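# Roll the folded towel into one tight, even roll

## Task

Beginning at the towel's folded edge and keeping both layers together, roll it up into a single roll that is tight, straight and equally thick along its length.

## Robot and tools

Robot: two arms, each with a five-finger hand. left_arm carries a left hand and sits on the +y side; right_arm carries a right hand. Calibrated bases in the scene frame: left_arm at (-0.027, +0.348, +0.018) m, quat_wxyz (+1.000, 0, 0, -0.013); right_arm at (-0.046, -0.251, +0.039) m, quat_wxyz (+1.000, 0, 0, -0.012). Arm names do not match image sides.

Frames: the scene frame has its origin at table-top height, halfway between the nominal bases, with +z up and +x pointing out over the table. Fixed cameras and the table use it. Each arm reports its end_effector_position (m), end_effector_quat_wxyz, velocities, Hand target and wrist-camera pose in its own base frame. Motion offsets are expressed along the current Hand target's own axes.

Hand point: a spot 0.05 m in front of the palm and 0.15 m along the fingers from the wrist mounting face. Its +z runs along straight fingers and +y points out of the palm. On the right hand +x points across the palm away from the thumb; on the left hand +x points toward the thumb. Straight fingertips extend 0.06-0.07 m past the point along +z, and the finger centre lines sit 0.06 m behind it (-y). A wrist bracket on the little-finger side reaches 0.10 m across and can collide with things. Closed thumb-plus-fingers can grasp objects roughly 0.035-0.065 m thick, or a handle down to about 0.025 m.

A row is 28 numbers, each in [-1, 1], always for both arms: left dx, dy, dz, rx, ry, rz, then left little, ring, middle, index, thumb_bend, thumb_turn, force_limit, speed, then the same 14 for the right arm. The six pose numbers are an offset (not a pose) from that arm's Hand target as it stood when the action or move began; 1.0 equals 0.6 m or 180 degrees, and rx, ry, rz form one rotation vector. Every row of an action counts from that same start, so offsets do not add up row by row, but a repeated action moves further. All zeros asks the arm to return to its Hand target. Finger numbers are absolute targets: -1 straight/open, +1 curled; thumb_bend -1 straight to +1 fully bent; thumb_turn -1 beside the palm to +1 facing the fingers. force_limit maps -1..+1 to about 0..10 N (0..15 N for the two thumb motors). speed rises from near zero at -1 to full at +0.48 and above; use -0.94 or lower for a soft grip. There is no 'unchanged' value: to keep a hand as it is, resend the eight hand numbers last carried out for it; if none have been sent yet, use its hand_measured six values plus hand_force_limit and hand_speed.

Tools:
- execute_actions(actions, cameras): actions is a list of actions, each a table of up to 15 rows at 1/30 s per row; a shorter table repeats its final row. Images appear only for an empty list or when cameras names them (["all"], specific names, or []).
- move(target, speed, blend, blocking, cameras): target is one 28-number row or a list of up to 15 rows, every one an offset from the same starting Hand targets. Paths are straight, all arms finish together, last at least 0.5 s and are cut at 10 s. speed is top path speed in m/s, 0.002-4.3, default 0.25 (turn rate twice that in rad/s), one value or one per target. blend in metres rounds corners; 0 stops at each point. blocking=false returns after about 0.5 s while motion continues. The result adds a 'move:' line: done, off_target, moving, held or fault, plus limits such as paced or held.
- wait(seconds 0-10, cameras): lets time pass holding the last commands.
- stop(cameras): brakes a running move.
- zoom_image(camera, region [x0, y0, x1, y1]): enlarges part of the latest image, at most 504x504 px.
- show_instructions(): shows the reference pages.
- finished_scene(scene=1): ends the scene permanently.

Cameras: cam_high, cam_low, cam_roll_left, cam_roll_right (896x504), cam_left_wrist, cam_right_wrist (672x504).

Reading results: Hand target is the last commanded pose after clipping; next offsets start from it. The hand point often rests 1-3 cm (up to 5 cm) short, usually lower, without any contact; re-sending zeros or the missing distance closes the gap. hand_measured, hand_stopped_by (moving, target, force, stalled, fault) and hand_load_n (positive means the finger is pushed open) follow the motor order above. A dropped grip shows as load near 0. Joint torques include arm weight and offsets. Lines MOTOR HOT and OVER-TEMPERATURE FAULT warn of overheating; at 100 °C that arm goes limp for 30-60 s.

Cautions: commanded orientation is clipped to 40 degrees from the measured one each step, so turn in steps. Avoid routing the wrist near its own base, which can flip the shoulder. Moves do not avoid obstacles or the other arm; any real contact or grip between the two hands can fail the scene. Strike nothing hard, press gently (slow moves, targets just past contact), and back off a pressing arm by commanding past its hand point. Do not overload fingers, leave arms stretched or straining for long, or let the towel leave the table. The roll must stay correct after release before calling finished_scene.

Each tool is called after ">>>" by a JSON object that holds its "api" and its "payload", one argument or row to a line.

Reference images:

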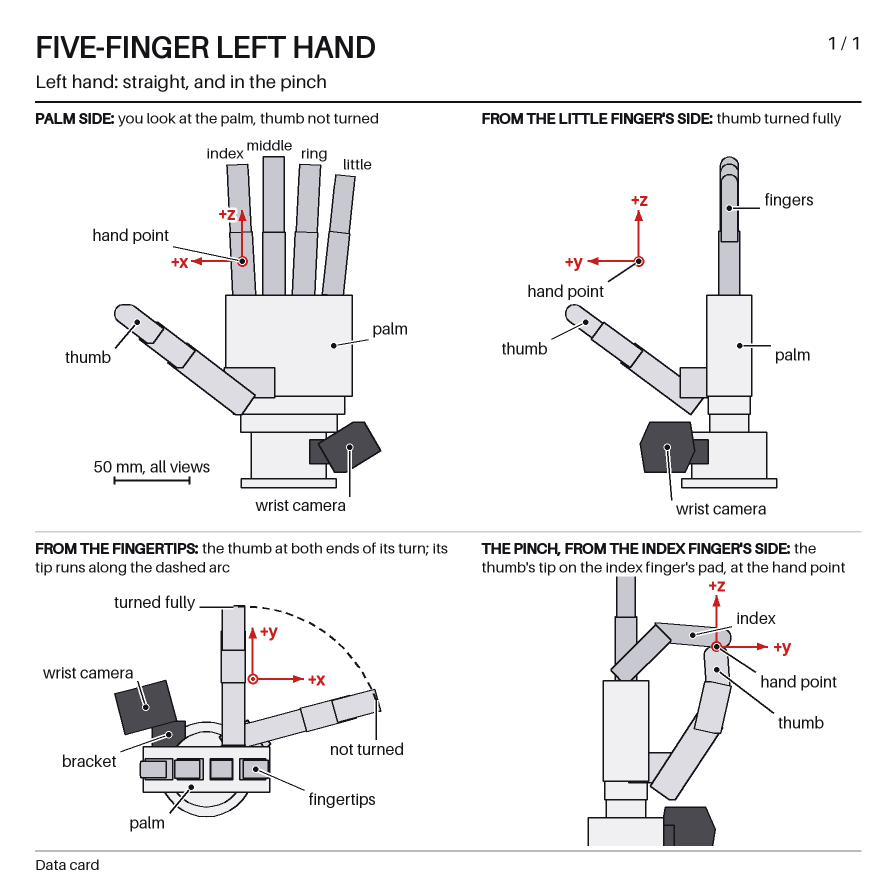

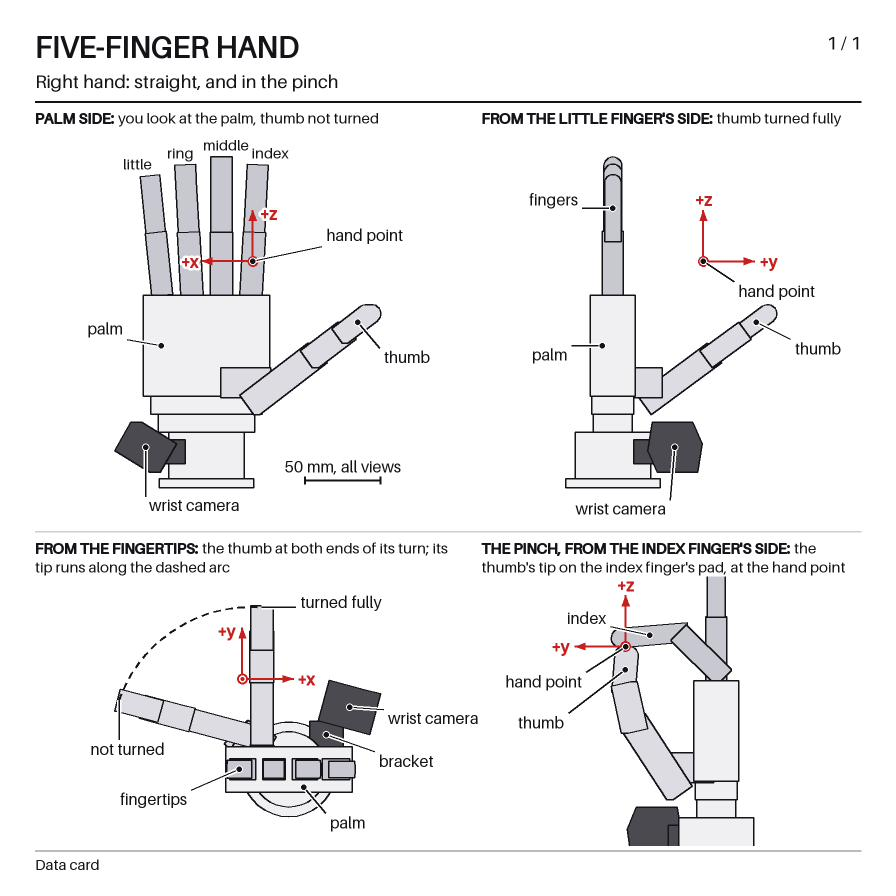

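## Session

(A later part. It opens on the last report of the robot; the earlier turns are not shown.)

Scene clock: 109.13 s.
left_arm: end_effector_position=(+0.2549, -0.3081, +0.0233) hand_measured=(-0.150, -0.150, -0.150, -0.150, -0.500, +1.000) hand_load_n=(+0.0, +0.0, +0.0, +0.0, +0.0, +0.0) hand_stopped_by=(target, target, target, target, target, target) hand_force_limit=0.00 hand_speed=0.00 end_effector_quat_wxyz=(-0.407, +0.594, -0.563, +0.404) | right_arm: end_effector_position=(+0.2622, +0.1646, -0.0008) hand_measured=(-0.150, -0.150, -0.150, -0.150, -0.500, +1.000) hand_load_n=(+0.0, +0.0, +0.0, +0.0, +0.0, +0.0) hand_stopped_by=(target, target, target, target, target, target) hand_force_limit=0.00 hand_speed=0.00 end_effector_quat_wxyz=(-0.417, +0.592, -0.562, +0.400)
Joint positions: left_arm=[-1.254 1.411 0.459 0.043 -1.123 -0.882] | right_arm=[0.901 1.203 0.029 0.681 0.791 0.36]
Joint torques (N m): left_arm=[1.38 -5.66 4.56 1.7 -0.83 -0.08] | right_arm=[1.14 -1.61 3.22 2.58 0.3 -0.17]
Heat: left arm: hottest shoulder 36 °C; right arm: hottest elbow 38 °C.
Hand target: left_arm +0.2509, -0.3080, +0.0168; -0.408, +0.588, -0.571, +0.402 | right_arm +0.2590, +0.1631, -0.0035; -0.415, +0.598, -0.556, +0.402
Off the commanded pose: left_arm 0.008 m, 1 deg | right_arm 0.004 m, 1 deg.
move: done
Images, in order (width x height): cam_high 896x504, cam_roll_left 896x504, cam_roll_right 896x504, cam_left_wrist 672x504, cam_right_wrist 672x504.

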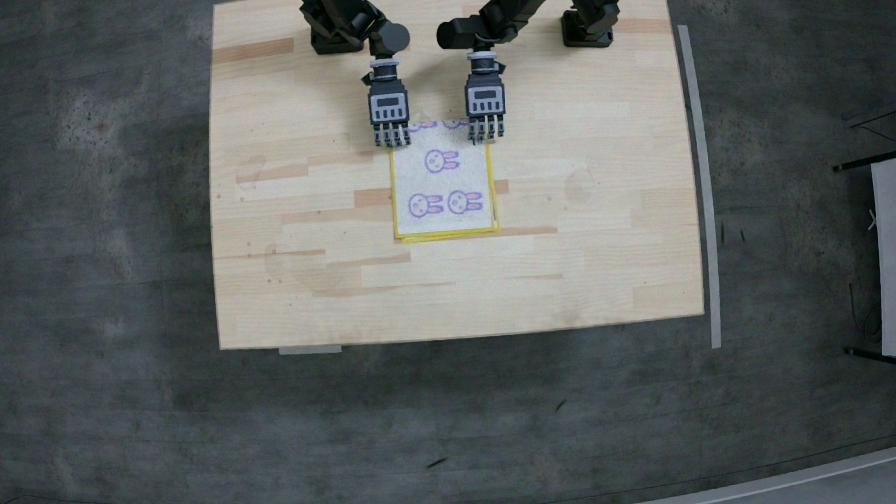

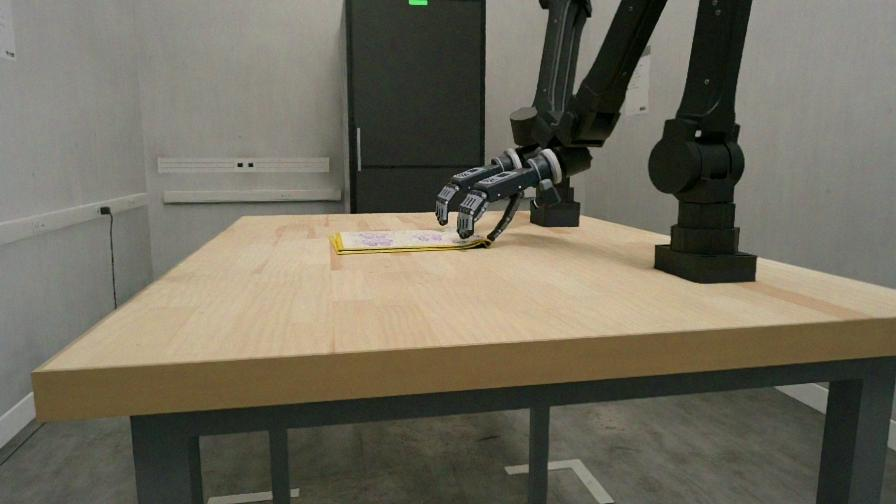

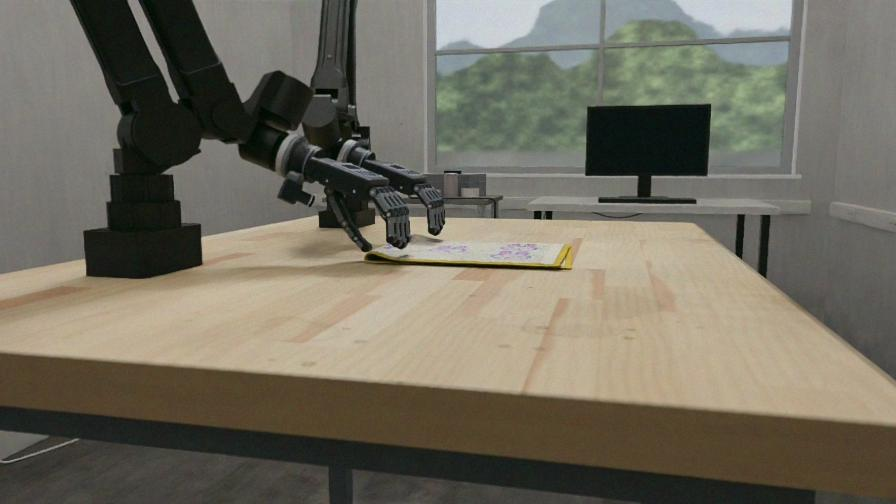

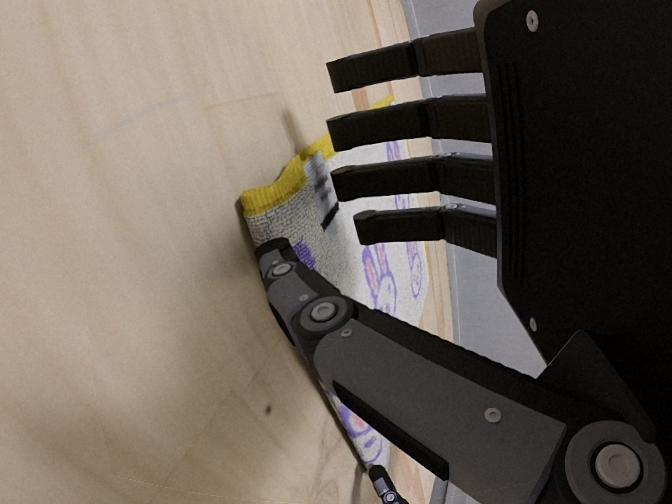

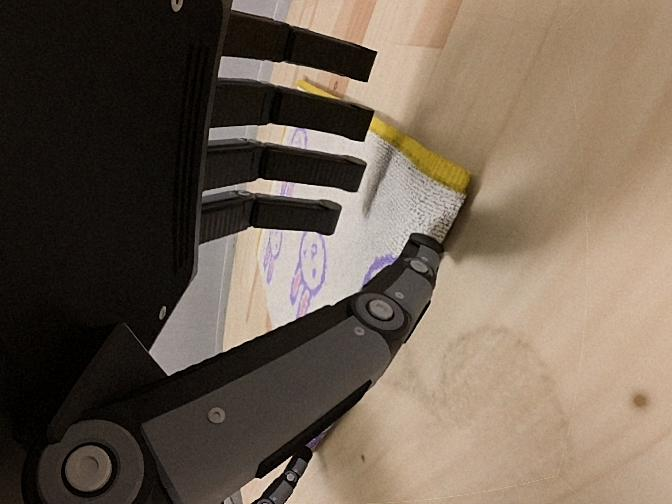

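>>> {"api": "move", "payload": {
  "target": [0,0.006,0.0,0,0,0, 0.1, 0.1, 0.1, 0.1, -0.42, 1, 0, -0.5, 0,0.006,0.0,0,0,0, 0.1, 0.1, 0.1, 0.1, -0.42, 1, 0, -0.5],
  "speed": 0.08,
  "cameras": ["cam_high","cam_roll_left","cam_roll_right","cam_left_wrist","cam_right_wrist"]
}}

>>> {"api": "zoom_image", "payload": {
  "camera": "cam_roll_left",
  "region": [410, 130, 590, 260]
}}

>>> {"api": "zoom_image", "payload": {
  "camera": "cam_roll_right",
  "region": [260, 140, 460, 280]
}}

Scene clock: 113.63 s.
left_arm: end_effector_position=(+0.2542, -0.3090, +0.0204) hand_measured=(+0.100, +0.100, +0.100, +0.100, -0.420, +1.000) hand_load_n=(+0.0, +0.0, +0.0, +0.0, +0.0, +0.0) hand_stopped_by=(target, target, target, target, target, target) hand_force_limit=0.00 hand_speed=-0.50 end_effector_quat_wxyz=(-0.408, +0.593, -0.565, +0.404) | right_arm: end_effector_position=(+0.2611, +0.1639, -0.0047) hand_measured=(+0.100, +0.100, +0.100, +0.100, -0.420, +1.000) hand_load_n=(+0.0, +0.0, +0.0, +0.0, +0.0, +0.0) hand_stopped_by=(target, target, target, target, target, target) hand_force_limit=0.00 hand_speed=-0.50 end_effector_quat_wxyz=(-0.416, +0.593, -0.561, +0.400)
Joint positions: left_arm=[-1.257 1.423 0.459 0.051 -1.125 -0.882] | right_arm=[0.904 1.241 0.024 0.721 0.794 0.36]
Joint torques (N m): left_arm=[1.32 -5.71 4.31 1.68 -0.89 -0.15] | right_arm=[1.08 -1.9 2.92 2.51 0.36 -0.12]
Heat: left arm: hottest shoulder 36 °C; right arm: hottest elbow 38 °C.
Hand target: left_arm +0.2497, -0.3081, +0.0135; -0.408, +0.588, -0.570, +0.402 | right_arm +0.2578, +0.1630, -0.0069; -0.415, +0.598, -0.556, +0.402
Off the commanded pose: left_arm 0.008 m, 1 deg | right_arm 0.004 m, 1 deg.
move: done
Images, in order (width x height): cam_high 896x504, cam_roll_left 896x504, cam_roll_right 896x504, cam_left_wrist 672x504, cam_right_wrist 672x504.

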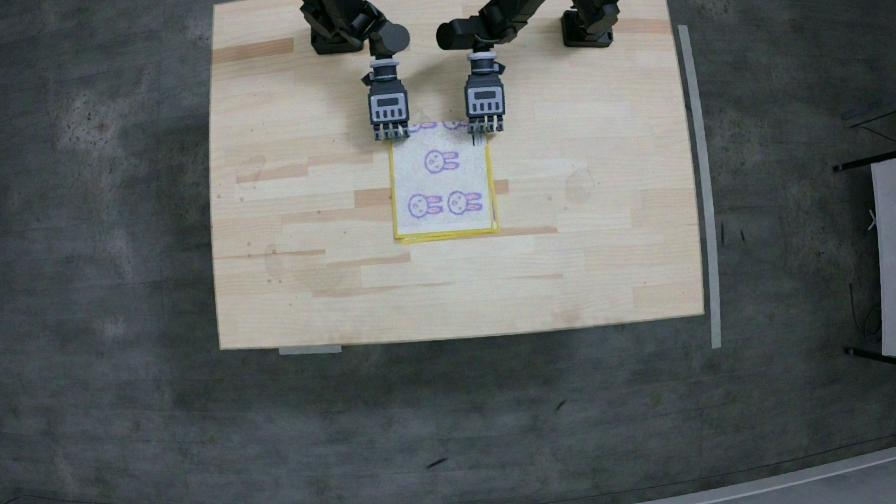

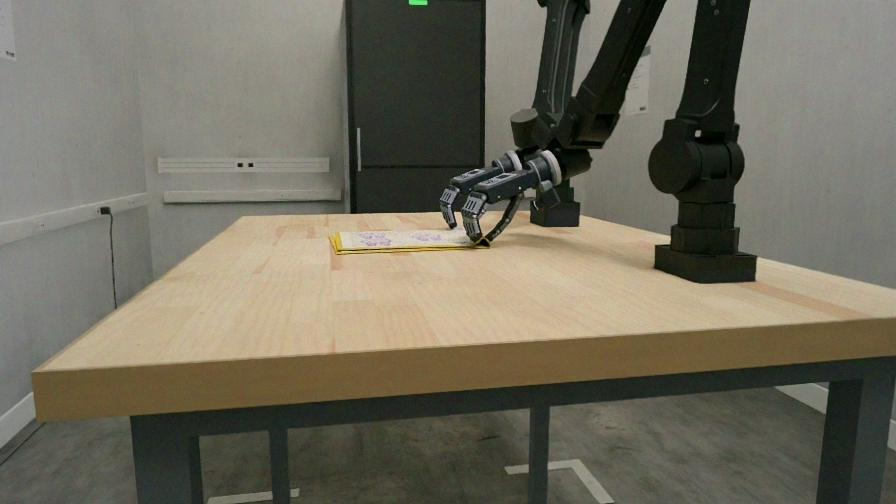

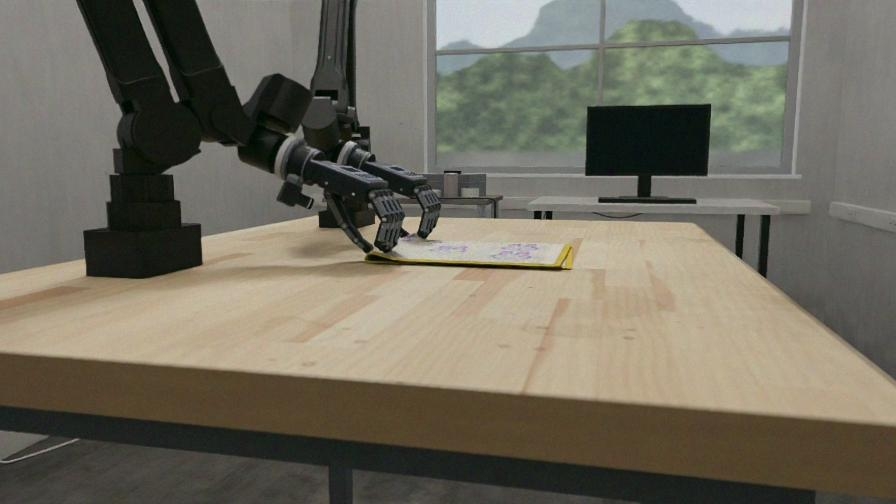

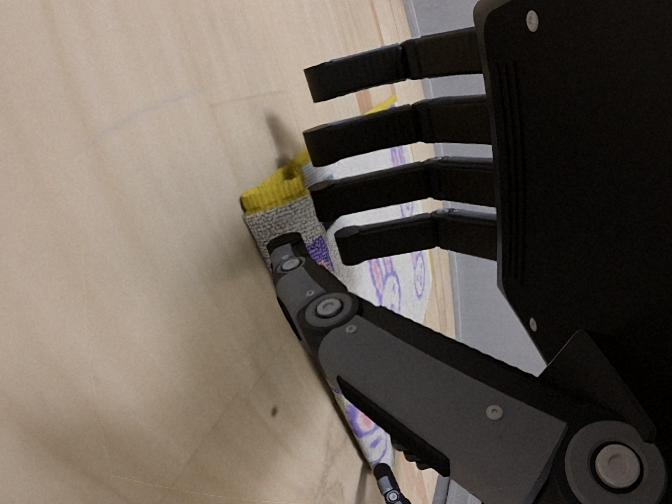

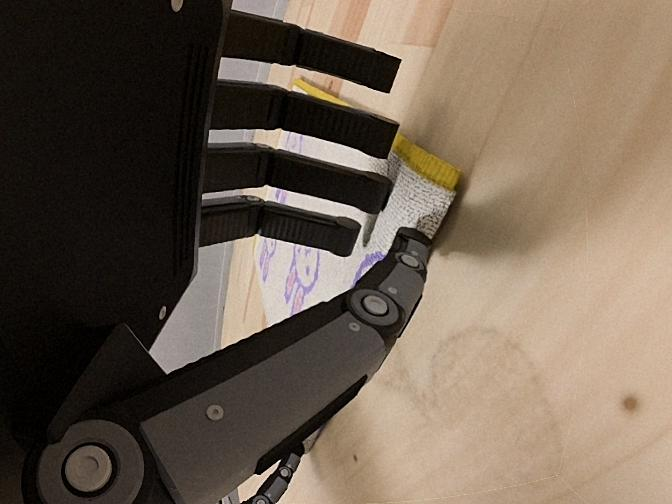

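Scaled by 2.800 from the camera's 896x504 image, which has a finer 1280x720 frame.

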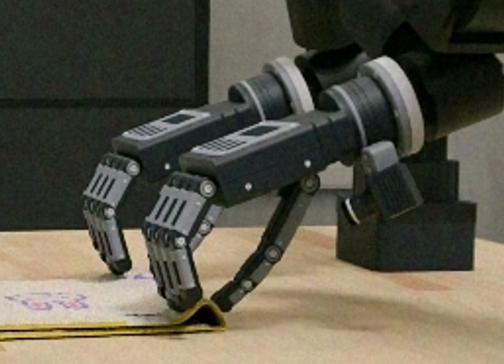

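Scaled by 2.520 from the camera's 896x504 image, which has a finer 1280x720 frame.

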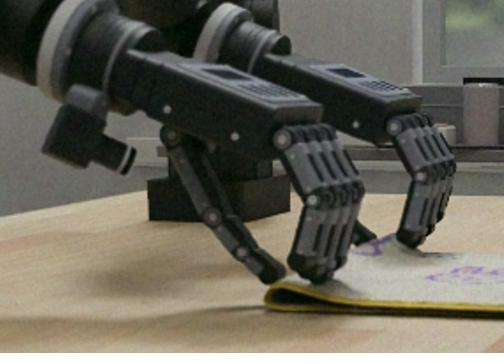

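>>> {"api": "move", "payload": {
  "target": [0,0.0,0.0,0,0,0, 0.28, 0.28, 0.28, 0.28, -0.25, 1, 0, -0.6, 0,0.010,0.003,0,0,0, 0.22, 0.22, 0.22, 0.22, -0.3, 1, 0, -0.6],
  "speed": 0.08,
  "cameras": ["cam_high","cam_roll_left","cam_roll_right","cam_left_wrist","cam_right_wrist"]
}}

>>> {"api": "zoom_image", "payload": {
  "camera": "cam_roll_left",
  "region": [410, 130, 590, 260]
}}

>>> {"api": "zoom_image", "payload": {
  "camera": "cam_roll_right",
  "region": [260, 140, 460, 280]
}}

Scene clock: 116.20 s.
left_arm: end_effector_position=(+0.2537, -0.3075, +0.0192) hand_measured=(+0.280, +0.280, +0.274, +0.280, -0.332, +1.000) hand_load_n=(+0.0, +0.0, +11.5, +0.0, +10.0, +1.0) hand_stopped_by=(target, target, force, target, force, target) hand_force_limit=0.00 hand_speed=-0.60 end_effector_quat_wxyz=(-0.408, +0.593, -0.566, +0.402) | right_arm: end_effector_position=(+0.2611, +0.1641, -0.0108) hand_measured=(+0.220, +0.220, +0.220, +0.220, -0.300, +1.000) hand_load_n=(+0.0, +0.0, +0.0, +0.0, +0.0, +0.0) hand_stopped_by=(target, target, target, target, target, target) hand_force_limit=0.00 hand_speed=-0.60 end_effector_quat_wxyz=(-0.416, +0.593, -0.561, +0.400)
Joint positions: left_arm=[-1.257 1.423 0.455 0.051 -1.125 -0.882] | right_arm=[0.905 1.32 0.019 0.805 0.795 0.36]
Joint torques (N m): left_arm=[1.26 -5.6 4.49 1.66 -0.88 -0.14] | right_arm=[0.91 -2.14 2.33 2.52 0.36 -0.11]
Heat: left arm: hottest shoulder 36 °C; right arm: hottest elbow 37 °C.
Hand target: left_arm +0.2497, -0.3080, +0.0135; -0.409, +0.588, -0.570, +0.402 | right_arm +0.2576, +0.1629, -0.0130; -0.415, +0.598, -0.556, +0.402
Off the commanded pose: left_arm 0.007 m, 1 deg | right_arm 0.005 m, 1 deg.
move: done
Images, in order (width x height): cam_high 896x504, cam_roll_left 896x504, cam_roll_right 896x504, cam_left_wrist 672x504, cam_right_wrist 672x504.

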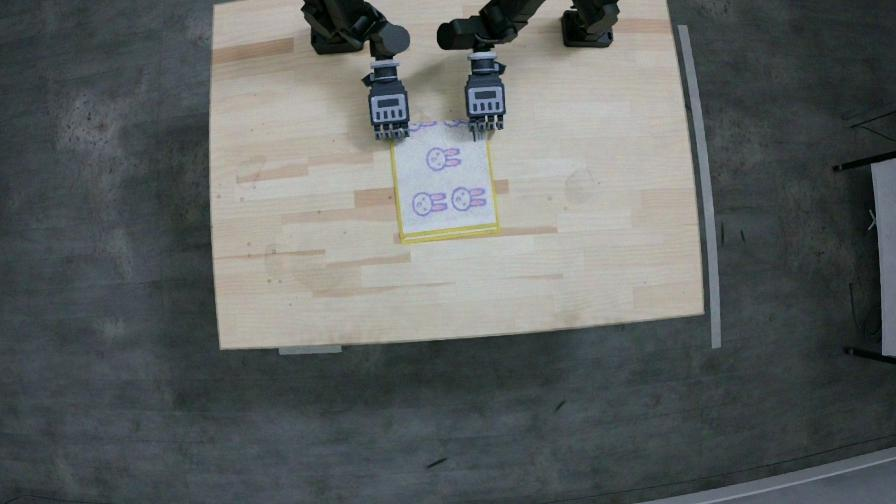

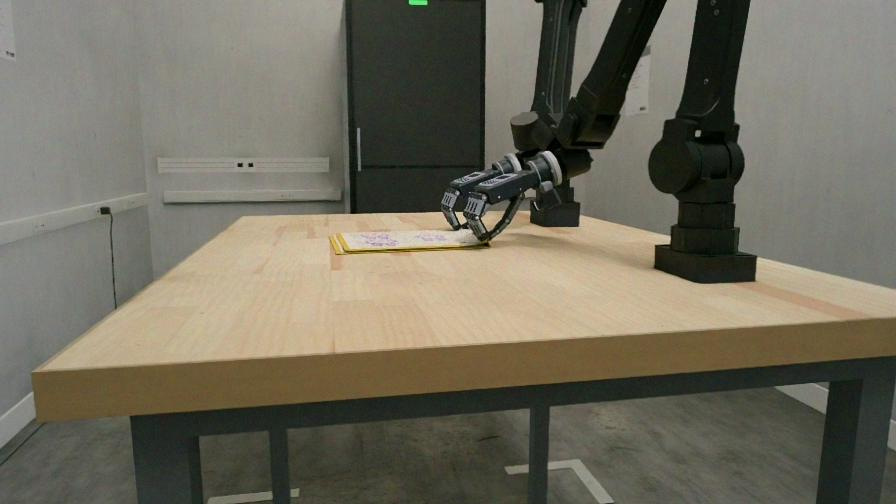

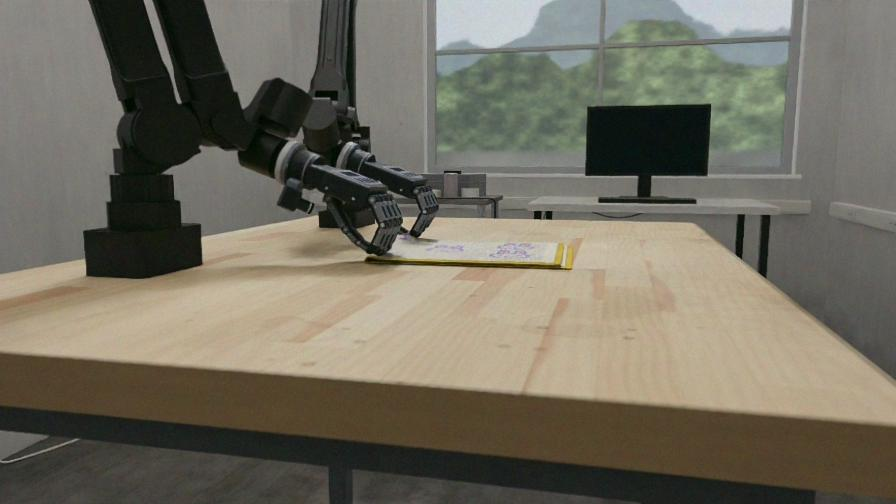

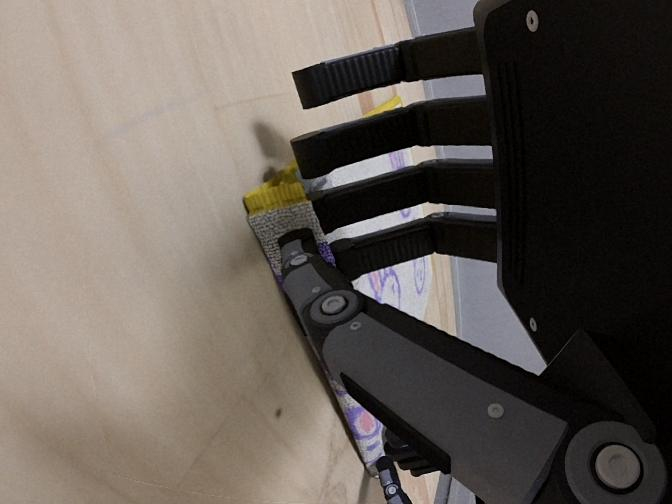

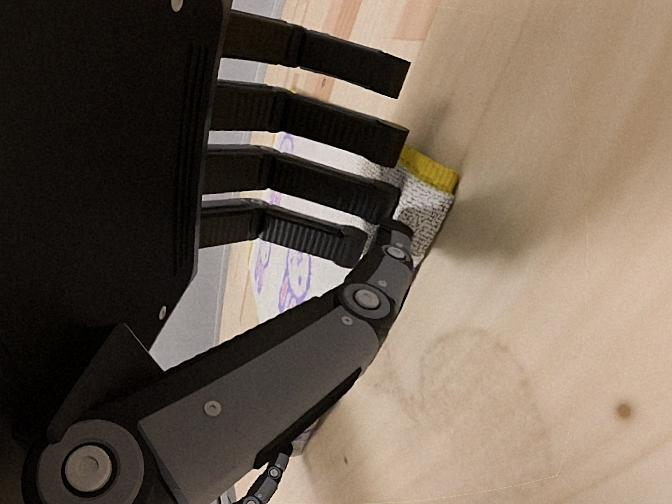

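Scaled by 2.800 from the camera's 896x504 image, which has a finer 1280x720 frame.

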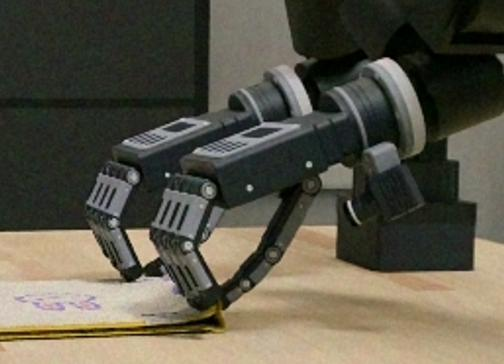

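Scaled by 2.520 from the camera's 896x504 image, which has a finer 1280x720 frame.

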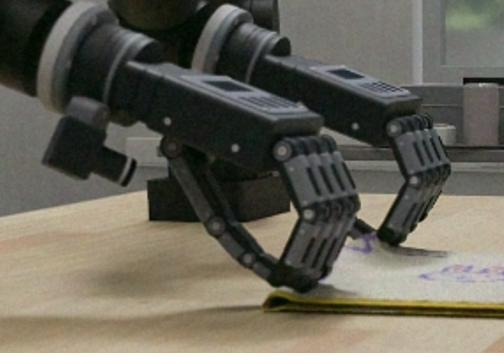

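>>> {"api": "zoom_image", "payload": {
  "camera": "cam_left_wrist",
  "region": [200, 120, 440, 340]
}}

>>> {"api": "zoom_image", "payload": {
  "camera": "cam_right_wrist",
  "region": [280, 120, 520, 340]
}}

>>> {"api": "zoom_image", "payload": {
  "camera": "cam_roll_left",
  "region": [455, 215, 515, 260]
}}

>>> {"api": "zoom_image", "payload": {
  "camera": "cam_roll_right",
  "region": [350, 220, 430, 280]
}}

Scaled by 2.100 from the camera's 672x504 image, which has a finer 960x720 frame.

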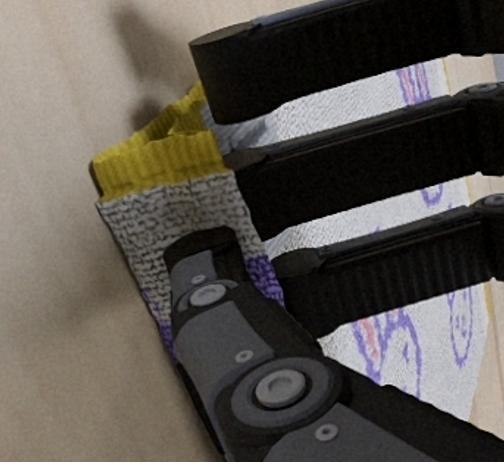

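Scaled by 2.100 from the camera's 672x504 image, which has a finer 960x720 frame.

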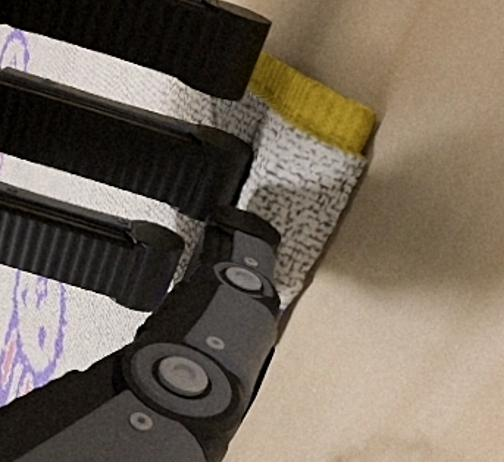

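Scaled by 8.400 from the camera's 896x504 image, which has a finer 1280x720 frame.

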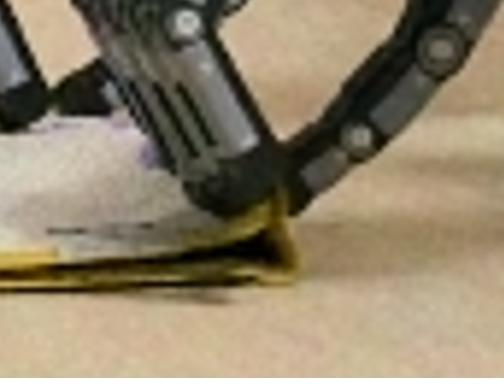

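Scaled by 6.300 from the camera's 896x504 image, which has a finer 1280x720 frame.

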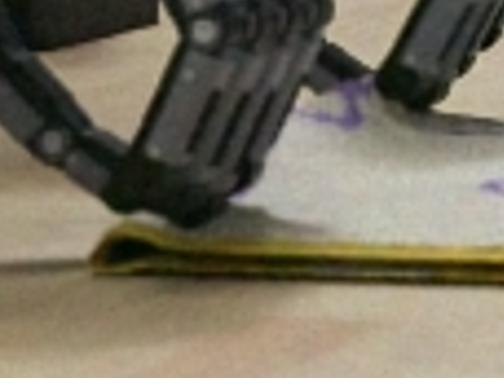

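>>> {"api": "zoom_image", "payload": {
  "camera": "cam_high",
  "region": [360, 100, 530, 260]
}}

Scaled by 2.965 from the camera's 896x504 image, which has a finer 1280x720 frame.

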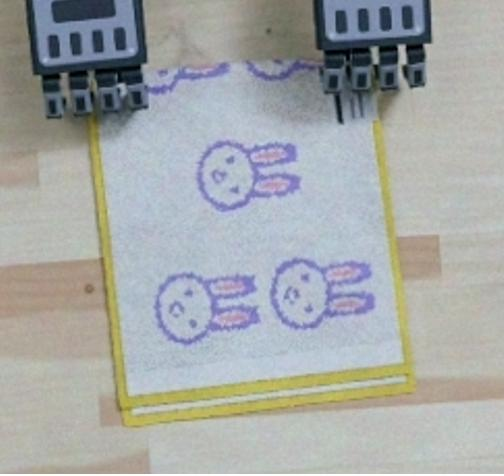

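>>> {"api": "move", "payload": {
  "target": [
    [0,0.0,0.0,0,0,0, 0.28, 0.28, 0.28, 0.28, -0.25, 1, 0, -0.6, 0,0.0,0.0,0,0,0, 0.0, 0.0, 0.0, 0.0, -0.55, 1, 0, 0],
    [0,0.0,0.0,0,0,0, 0.28, 0.28, 0.28, 0.28, -0.25, 1, 0, -0.6, 0,0.0141,0.0075,0,0,0, 0.0, 0.0, 0.0, 0.0, -0.55, 1, 0, 0]
  ],
  "speed": 0.08,
  "cameras": ["cam_roll_left","cam_roll_right","cam_right_wrist"]
}}

>>> {"api": "zoom_image", "payload": {
  "camera": "cam_roll_right",
  "region": [350, 220, 430, 280]
}}

Scene clock: 127.57 s.
left_arm: end_effector_position=(+0.2538, -0.3076, +0.0194) hand_measured=(+0.280, +0.280, +0.274, +0.280, -0.332, +1.000) hand_load_n=(+0.0, +0.0, +11.5, +0.0, +10.0, +1.0) hand_stopped_by=(target, target, force, target, force, target) hand_force_limit=0.00 hand_speed=-0.60 end_effector_quat_wxyz=(-0.409, +0.593, -0.565, +0.403) | right_arm: end_effector_position=(+0.2653, +0.1677, -0.0115) hand_measured=(+0.000, +0.000, +0.000, +0.000, -0.550, +1.000) hand_load_n=(+0.0, +0.0, -0.5, +0.0, -2.5, -2.5) hand_stopped_by=(target, target, target, target, target, target) hand_force_limit=0.00 hand_speed=0.00 end_effector_quat_wxyz=(-0.430, +0.581, -0.562, +0.402)
Joint positions: left_arm=[-1.257 1.423 0.455 0.052 -1.125 -0.882] | right_arm=[0.906 1.431 0.017 0.957 0.801 0.356]
Joint torques (N m): left_arm=[1.32 -5.77 4.52 1.66 -0.84 -0.15] | right_arm=[0.21 -1.49 1.61 1.8 -0.17 -0.12]
Heat: left arm: hottest elbow 36 °C; right arm: hottest elbow 36 °C.
Hand target: left_arm +0.2497, -0.3081, +0.0135; -0.408, +0.588, -0.570, +0.402 | right_arm +0.2590, +0.1626, -0.0226; -0.415, +0.598, -0.556, +0.402
Off the commanded pose: left_arm 0.007 m, 1 deg | right_arm 0.014 m, 3 deg.
move: off_target (right_arm)
Images, in order (width x height): cam_roll_left 896x504, cam_roll_right 896x504, cam_right_wrist 672x504.

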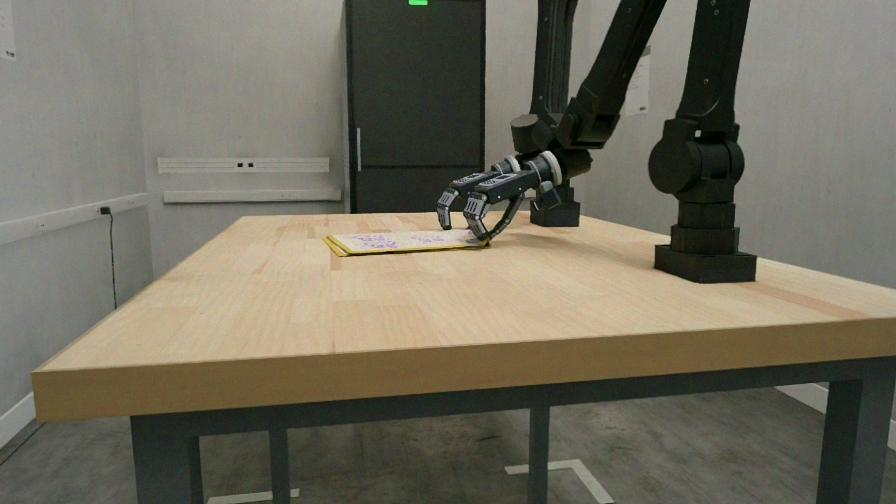

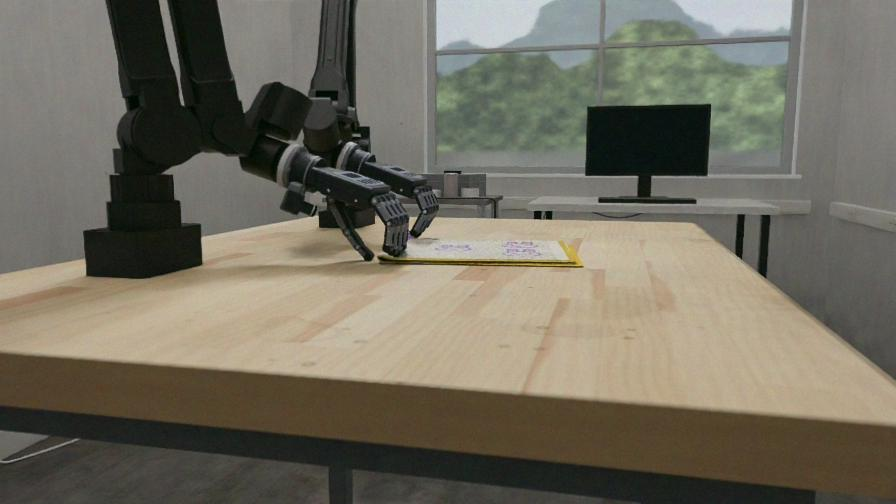

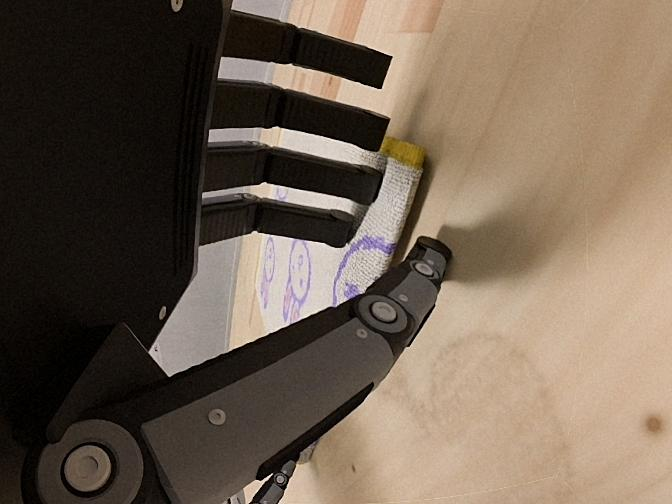

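Scaled by 6.300 from the camera's 896x504 image, which has a finer 1280x720 frame.

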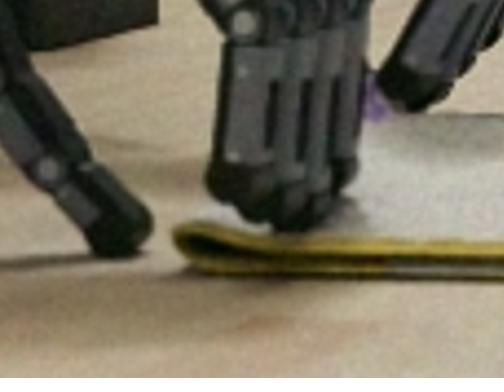

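>>> {"api": "move", "payload": {
  "target": [0,0.0,0.0,0,0,0, 0.28, 0.28, 0.28, 0.28, -0.25, 1, 0, -0.6, 0,-0.010,0.0,0,0,0, 0.25, 0.25, 0.25, 0.25, -0.55, 1, -0.2, -0.6],
  "speed": 0.08,
  "cameras": ["cam_roll_right","cam_right_wrist","cam_high"]
}}

>>> {"api": "zoom_image", "payload": {
  "camera": "cam_roll_right",
  "region": [350, 220, 430, 280]
}}

Scene clock: 130.57 s.
left_arm: end_effector_position=(+0.2538, -0.3074, +0.0192) hand_measured=(+0.280, +0.280, +0.274, +0.280, -0.332, +1.000) hand_load_n=(+0.0, +0.0, +11.5, +0.0, +10.0, +1.0) hand_stopped_by=(target, target, force, target, force, target) hand_force_limit=0.00 hand_speed=-0.60 end_effector_quat_wxyz=(-0.409, +0.593, -0.565, +0.403) | right_arm: end_effector_position=(+0.2635, +0.1681, -0.0116) hand_measured=(+0.250, +0.250, +0.250, +0.250, -0.550, +1.000) hand_load_n=(+0.0, +0.0, +0.0, +0.0, -2.5, -0.5) hand_stopped_by=(target, target, target, target, target, target) hand_force_limit=-0.20 hand_speed=-0.60 end_effector_quat_wxyz=(-0.427, +0.588, -0.559, +0.400)
Joint positions: left_arm=[-1.257 1.424 0.455 0.052 -1.126 -0.882] | right_arm=[0.906 1.4 0.017 0.917 0.791 0.351]
Joint torques (N m): left_arm=[1.2 -5.71 4.48 1.58 -0.82 -0.14] | right_arm=[-0.56 -3.78 2.19 1.17 -0.02 -0.13]
Heat: left arm: hottest elbow 36 °C; right arm: hottest elbow 36 °C.
Hand target: left_arm +0.2497, -0.3080, +0.0134; -0.408, +0.588, -0.570, +0.402 | right_arm +0.2609, +0.1628, -0.0170; -0.415, +0.598, -0.556, +0.402
Off the commanded pose: left_arm 0.007 m, 1 deg | right_arm 0.008 m, 2 deg.
move: done
Images, in order (width x height): cam_high 896x504, cam_roll_right 896x504, cam_right_wrist 672x504.

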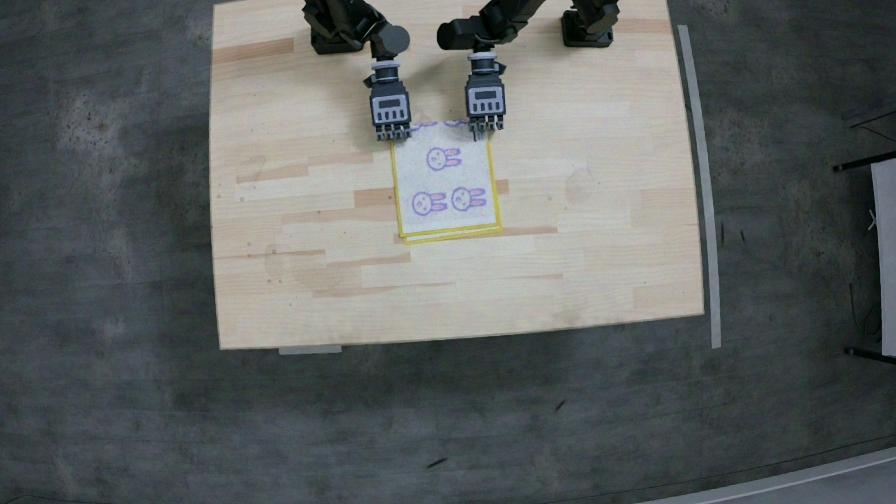

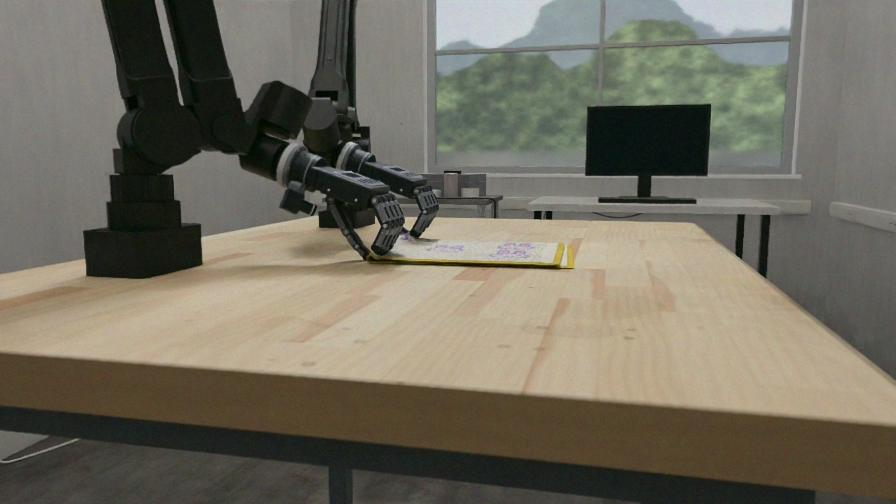

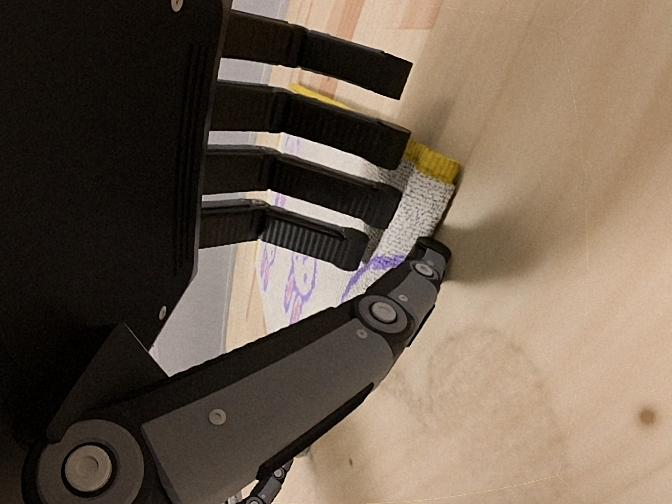

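Scaled by 6.300 from the camera's 896x504 image, which has a finer 1280x720 frame.

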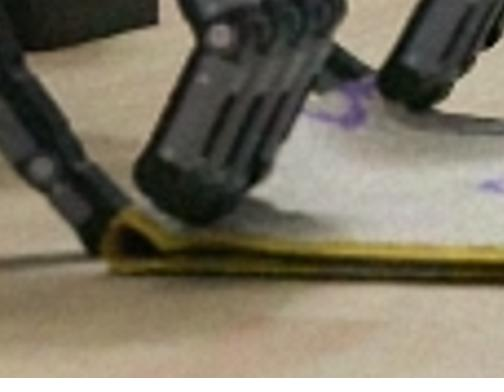

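>>> {"api": "move", "payload": {
  "target": [0,0.0,0.0,0,0,0, 0.28, 0.28, 0.28, 0.28, -0.25, 1, 0, -0.6, 0,0.0,0.0,0,0,0, 0.4, 0.4, 0.4, 0.4, -0.3, 1, -0.2, -0.75],
  "speed": 0.08,
  "cameras": ["cam_roll_right","cam_right_wrist","cam_high"]
}}

>>> {"api": "zoom_image", "payload": {
  "camera": "cam_roll_right",
  "region": [350, 220, 430, 280]
}}

Scene clock: 132.40 s.
left_arm: end_effector_position=(+0.2538, -0.3074, +0.0192) hand_measured=(+0.280, +0.280, +0.274, +0.280, -0.332, +1.000) hand_load_n=(+0.0, +0.0, +11.5, +0.0, +10.0, +1.0) hand_stopped_by=(target, target, force, target, force, target) hand_force_limit=0.00 hand_speed=-0.60 end_effector_quat_wxyz=(-0.409, +0.593, -0.565, +0.403) | right_arm: end_effector_position=(+0.2628, +0.1680, -0.0128) hand_measured=(+0.400, +0.400, +0.384, +0.400, -0.484, +1.000) hand_load_n=(+0.0, +0.0, +5.5, +0.0, +7.0, +1.0) hand_stopped_by=(target, target, force, target, force, target) hand_force_limit=-0.20 hand_speed=-0.75 end_effector_quat_wxyz=(-0.425, +0.590, -0.558, +0.399)
Joint positions: left_arm=[-1.257 1.424 0.455 0.052 -1.126 -0.882] | right_arm=[0.906 1.399 0.017 0.911 0.788 0.351]
Joint torques (N m): left_arm=[1.26 -5.66 4.49 1.61 -0.83 -0.15] | right_arm=[0.21 -4.01 2.07 1.43 0.12 -0.14]
Heat: left arm: hottest elbow 36 °C; right arm: hottest elbow 36 °C.
Hand target: left_arm +0.2497, -0.3080, +0.0134; -0.408, +0.588, -0.570, +0.402 | right_arm +0.2609, +0.1628, -0.0168; -0.415, +0.598, -0.556, +0.402
Off the commanded pose: left_arm 0.007 m, 1 deg | right_arm 0.007 m, 2 deg.
move: done
Images, in order (width x height): cam_high 896x504, cam_roll_right 896x504, cam_right_wrist 672x504.

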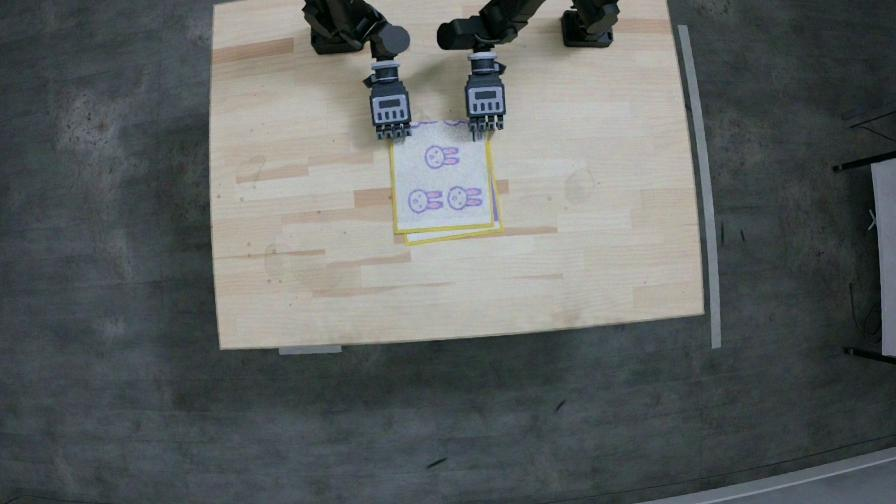

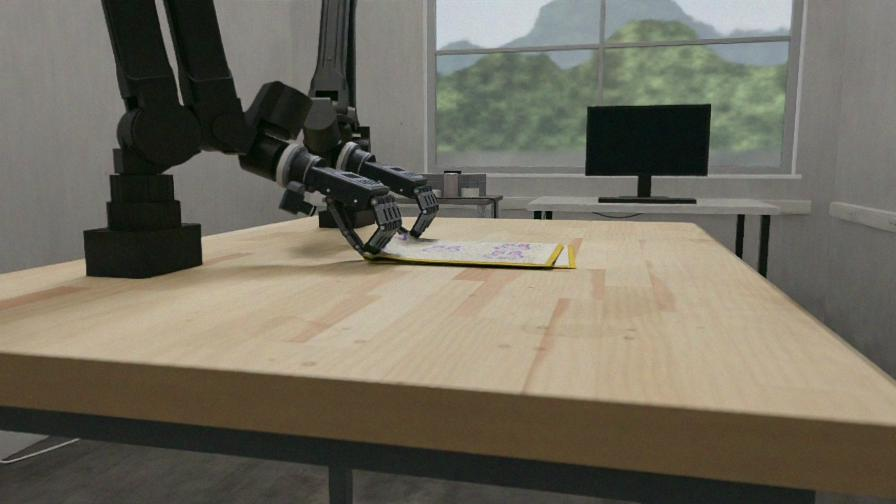

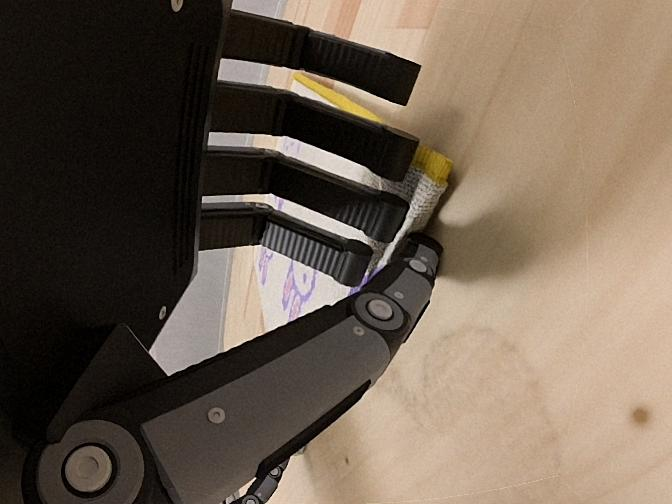

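Scaled by 6.300 from the camera's 896x504 image, which has a finer 1280x720 frame.

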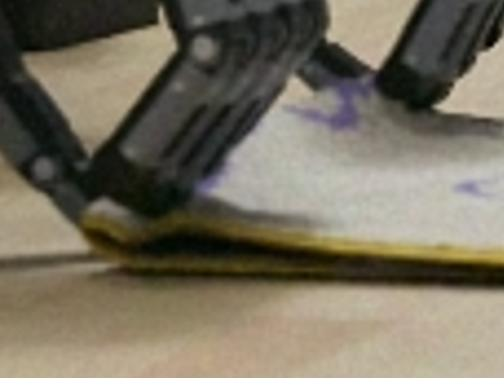

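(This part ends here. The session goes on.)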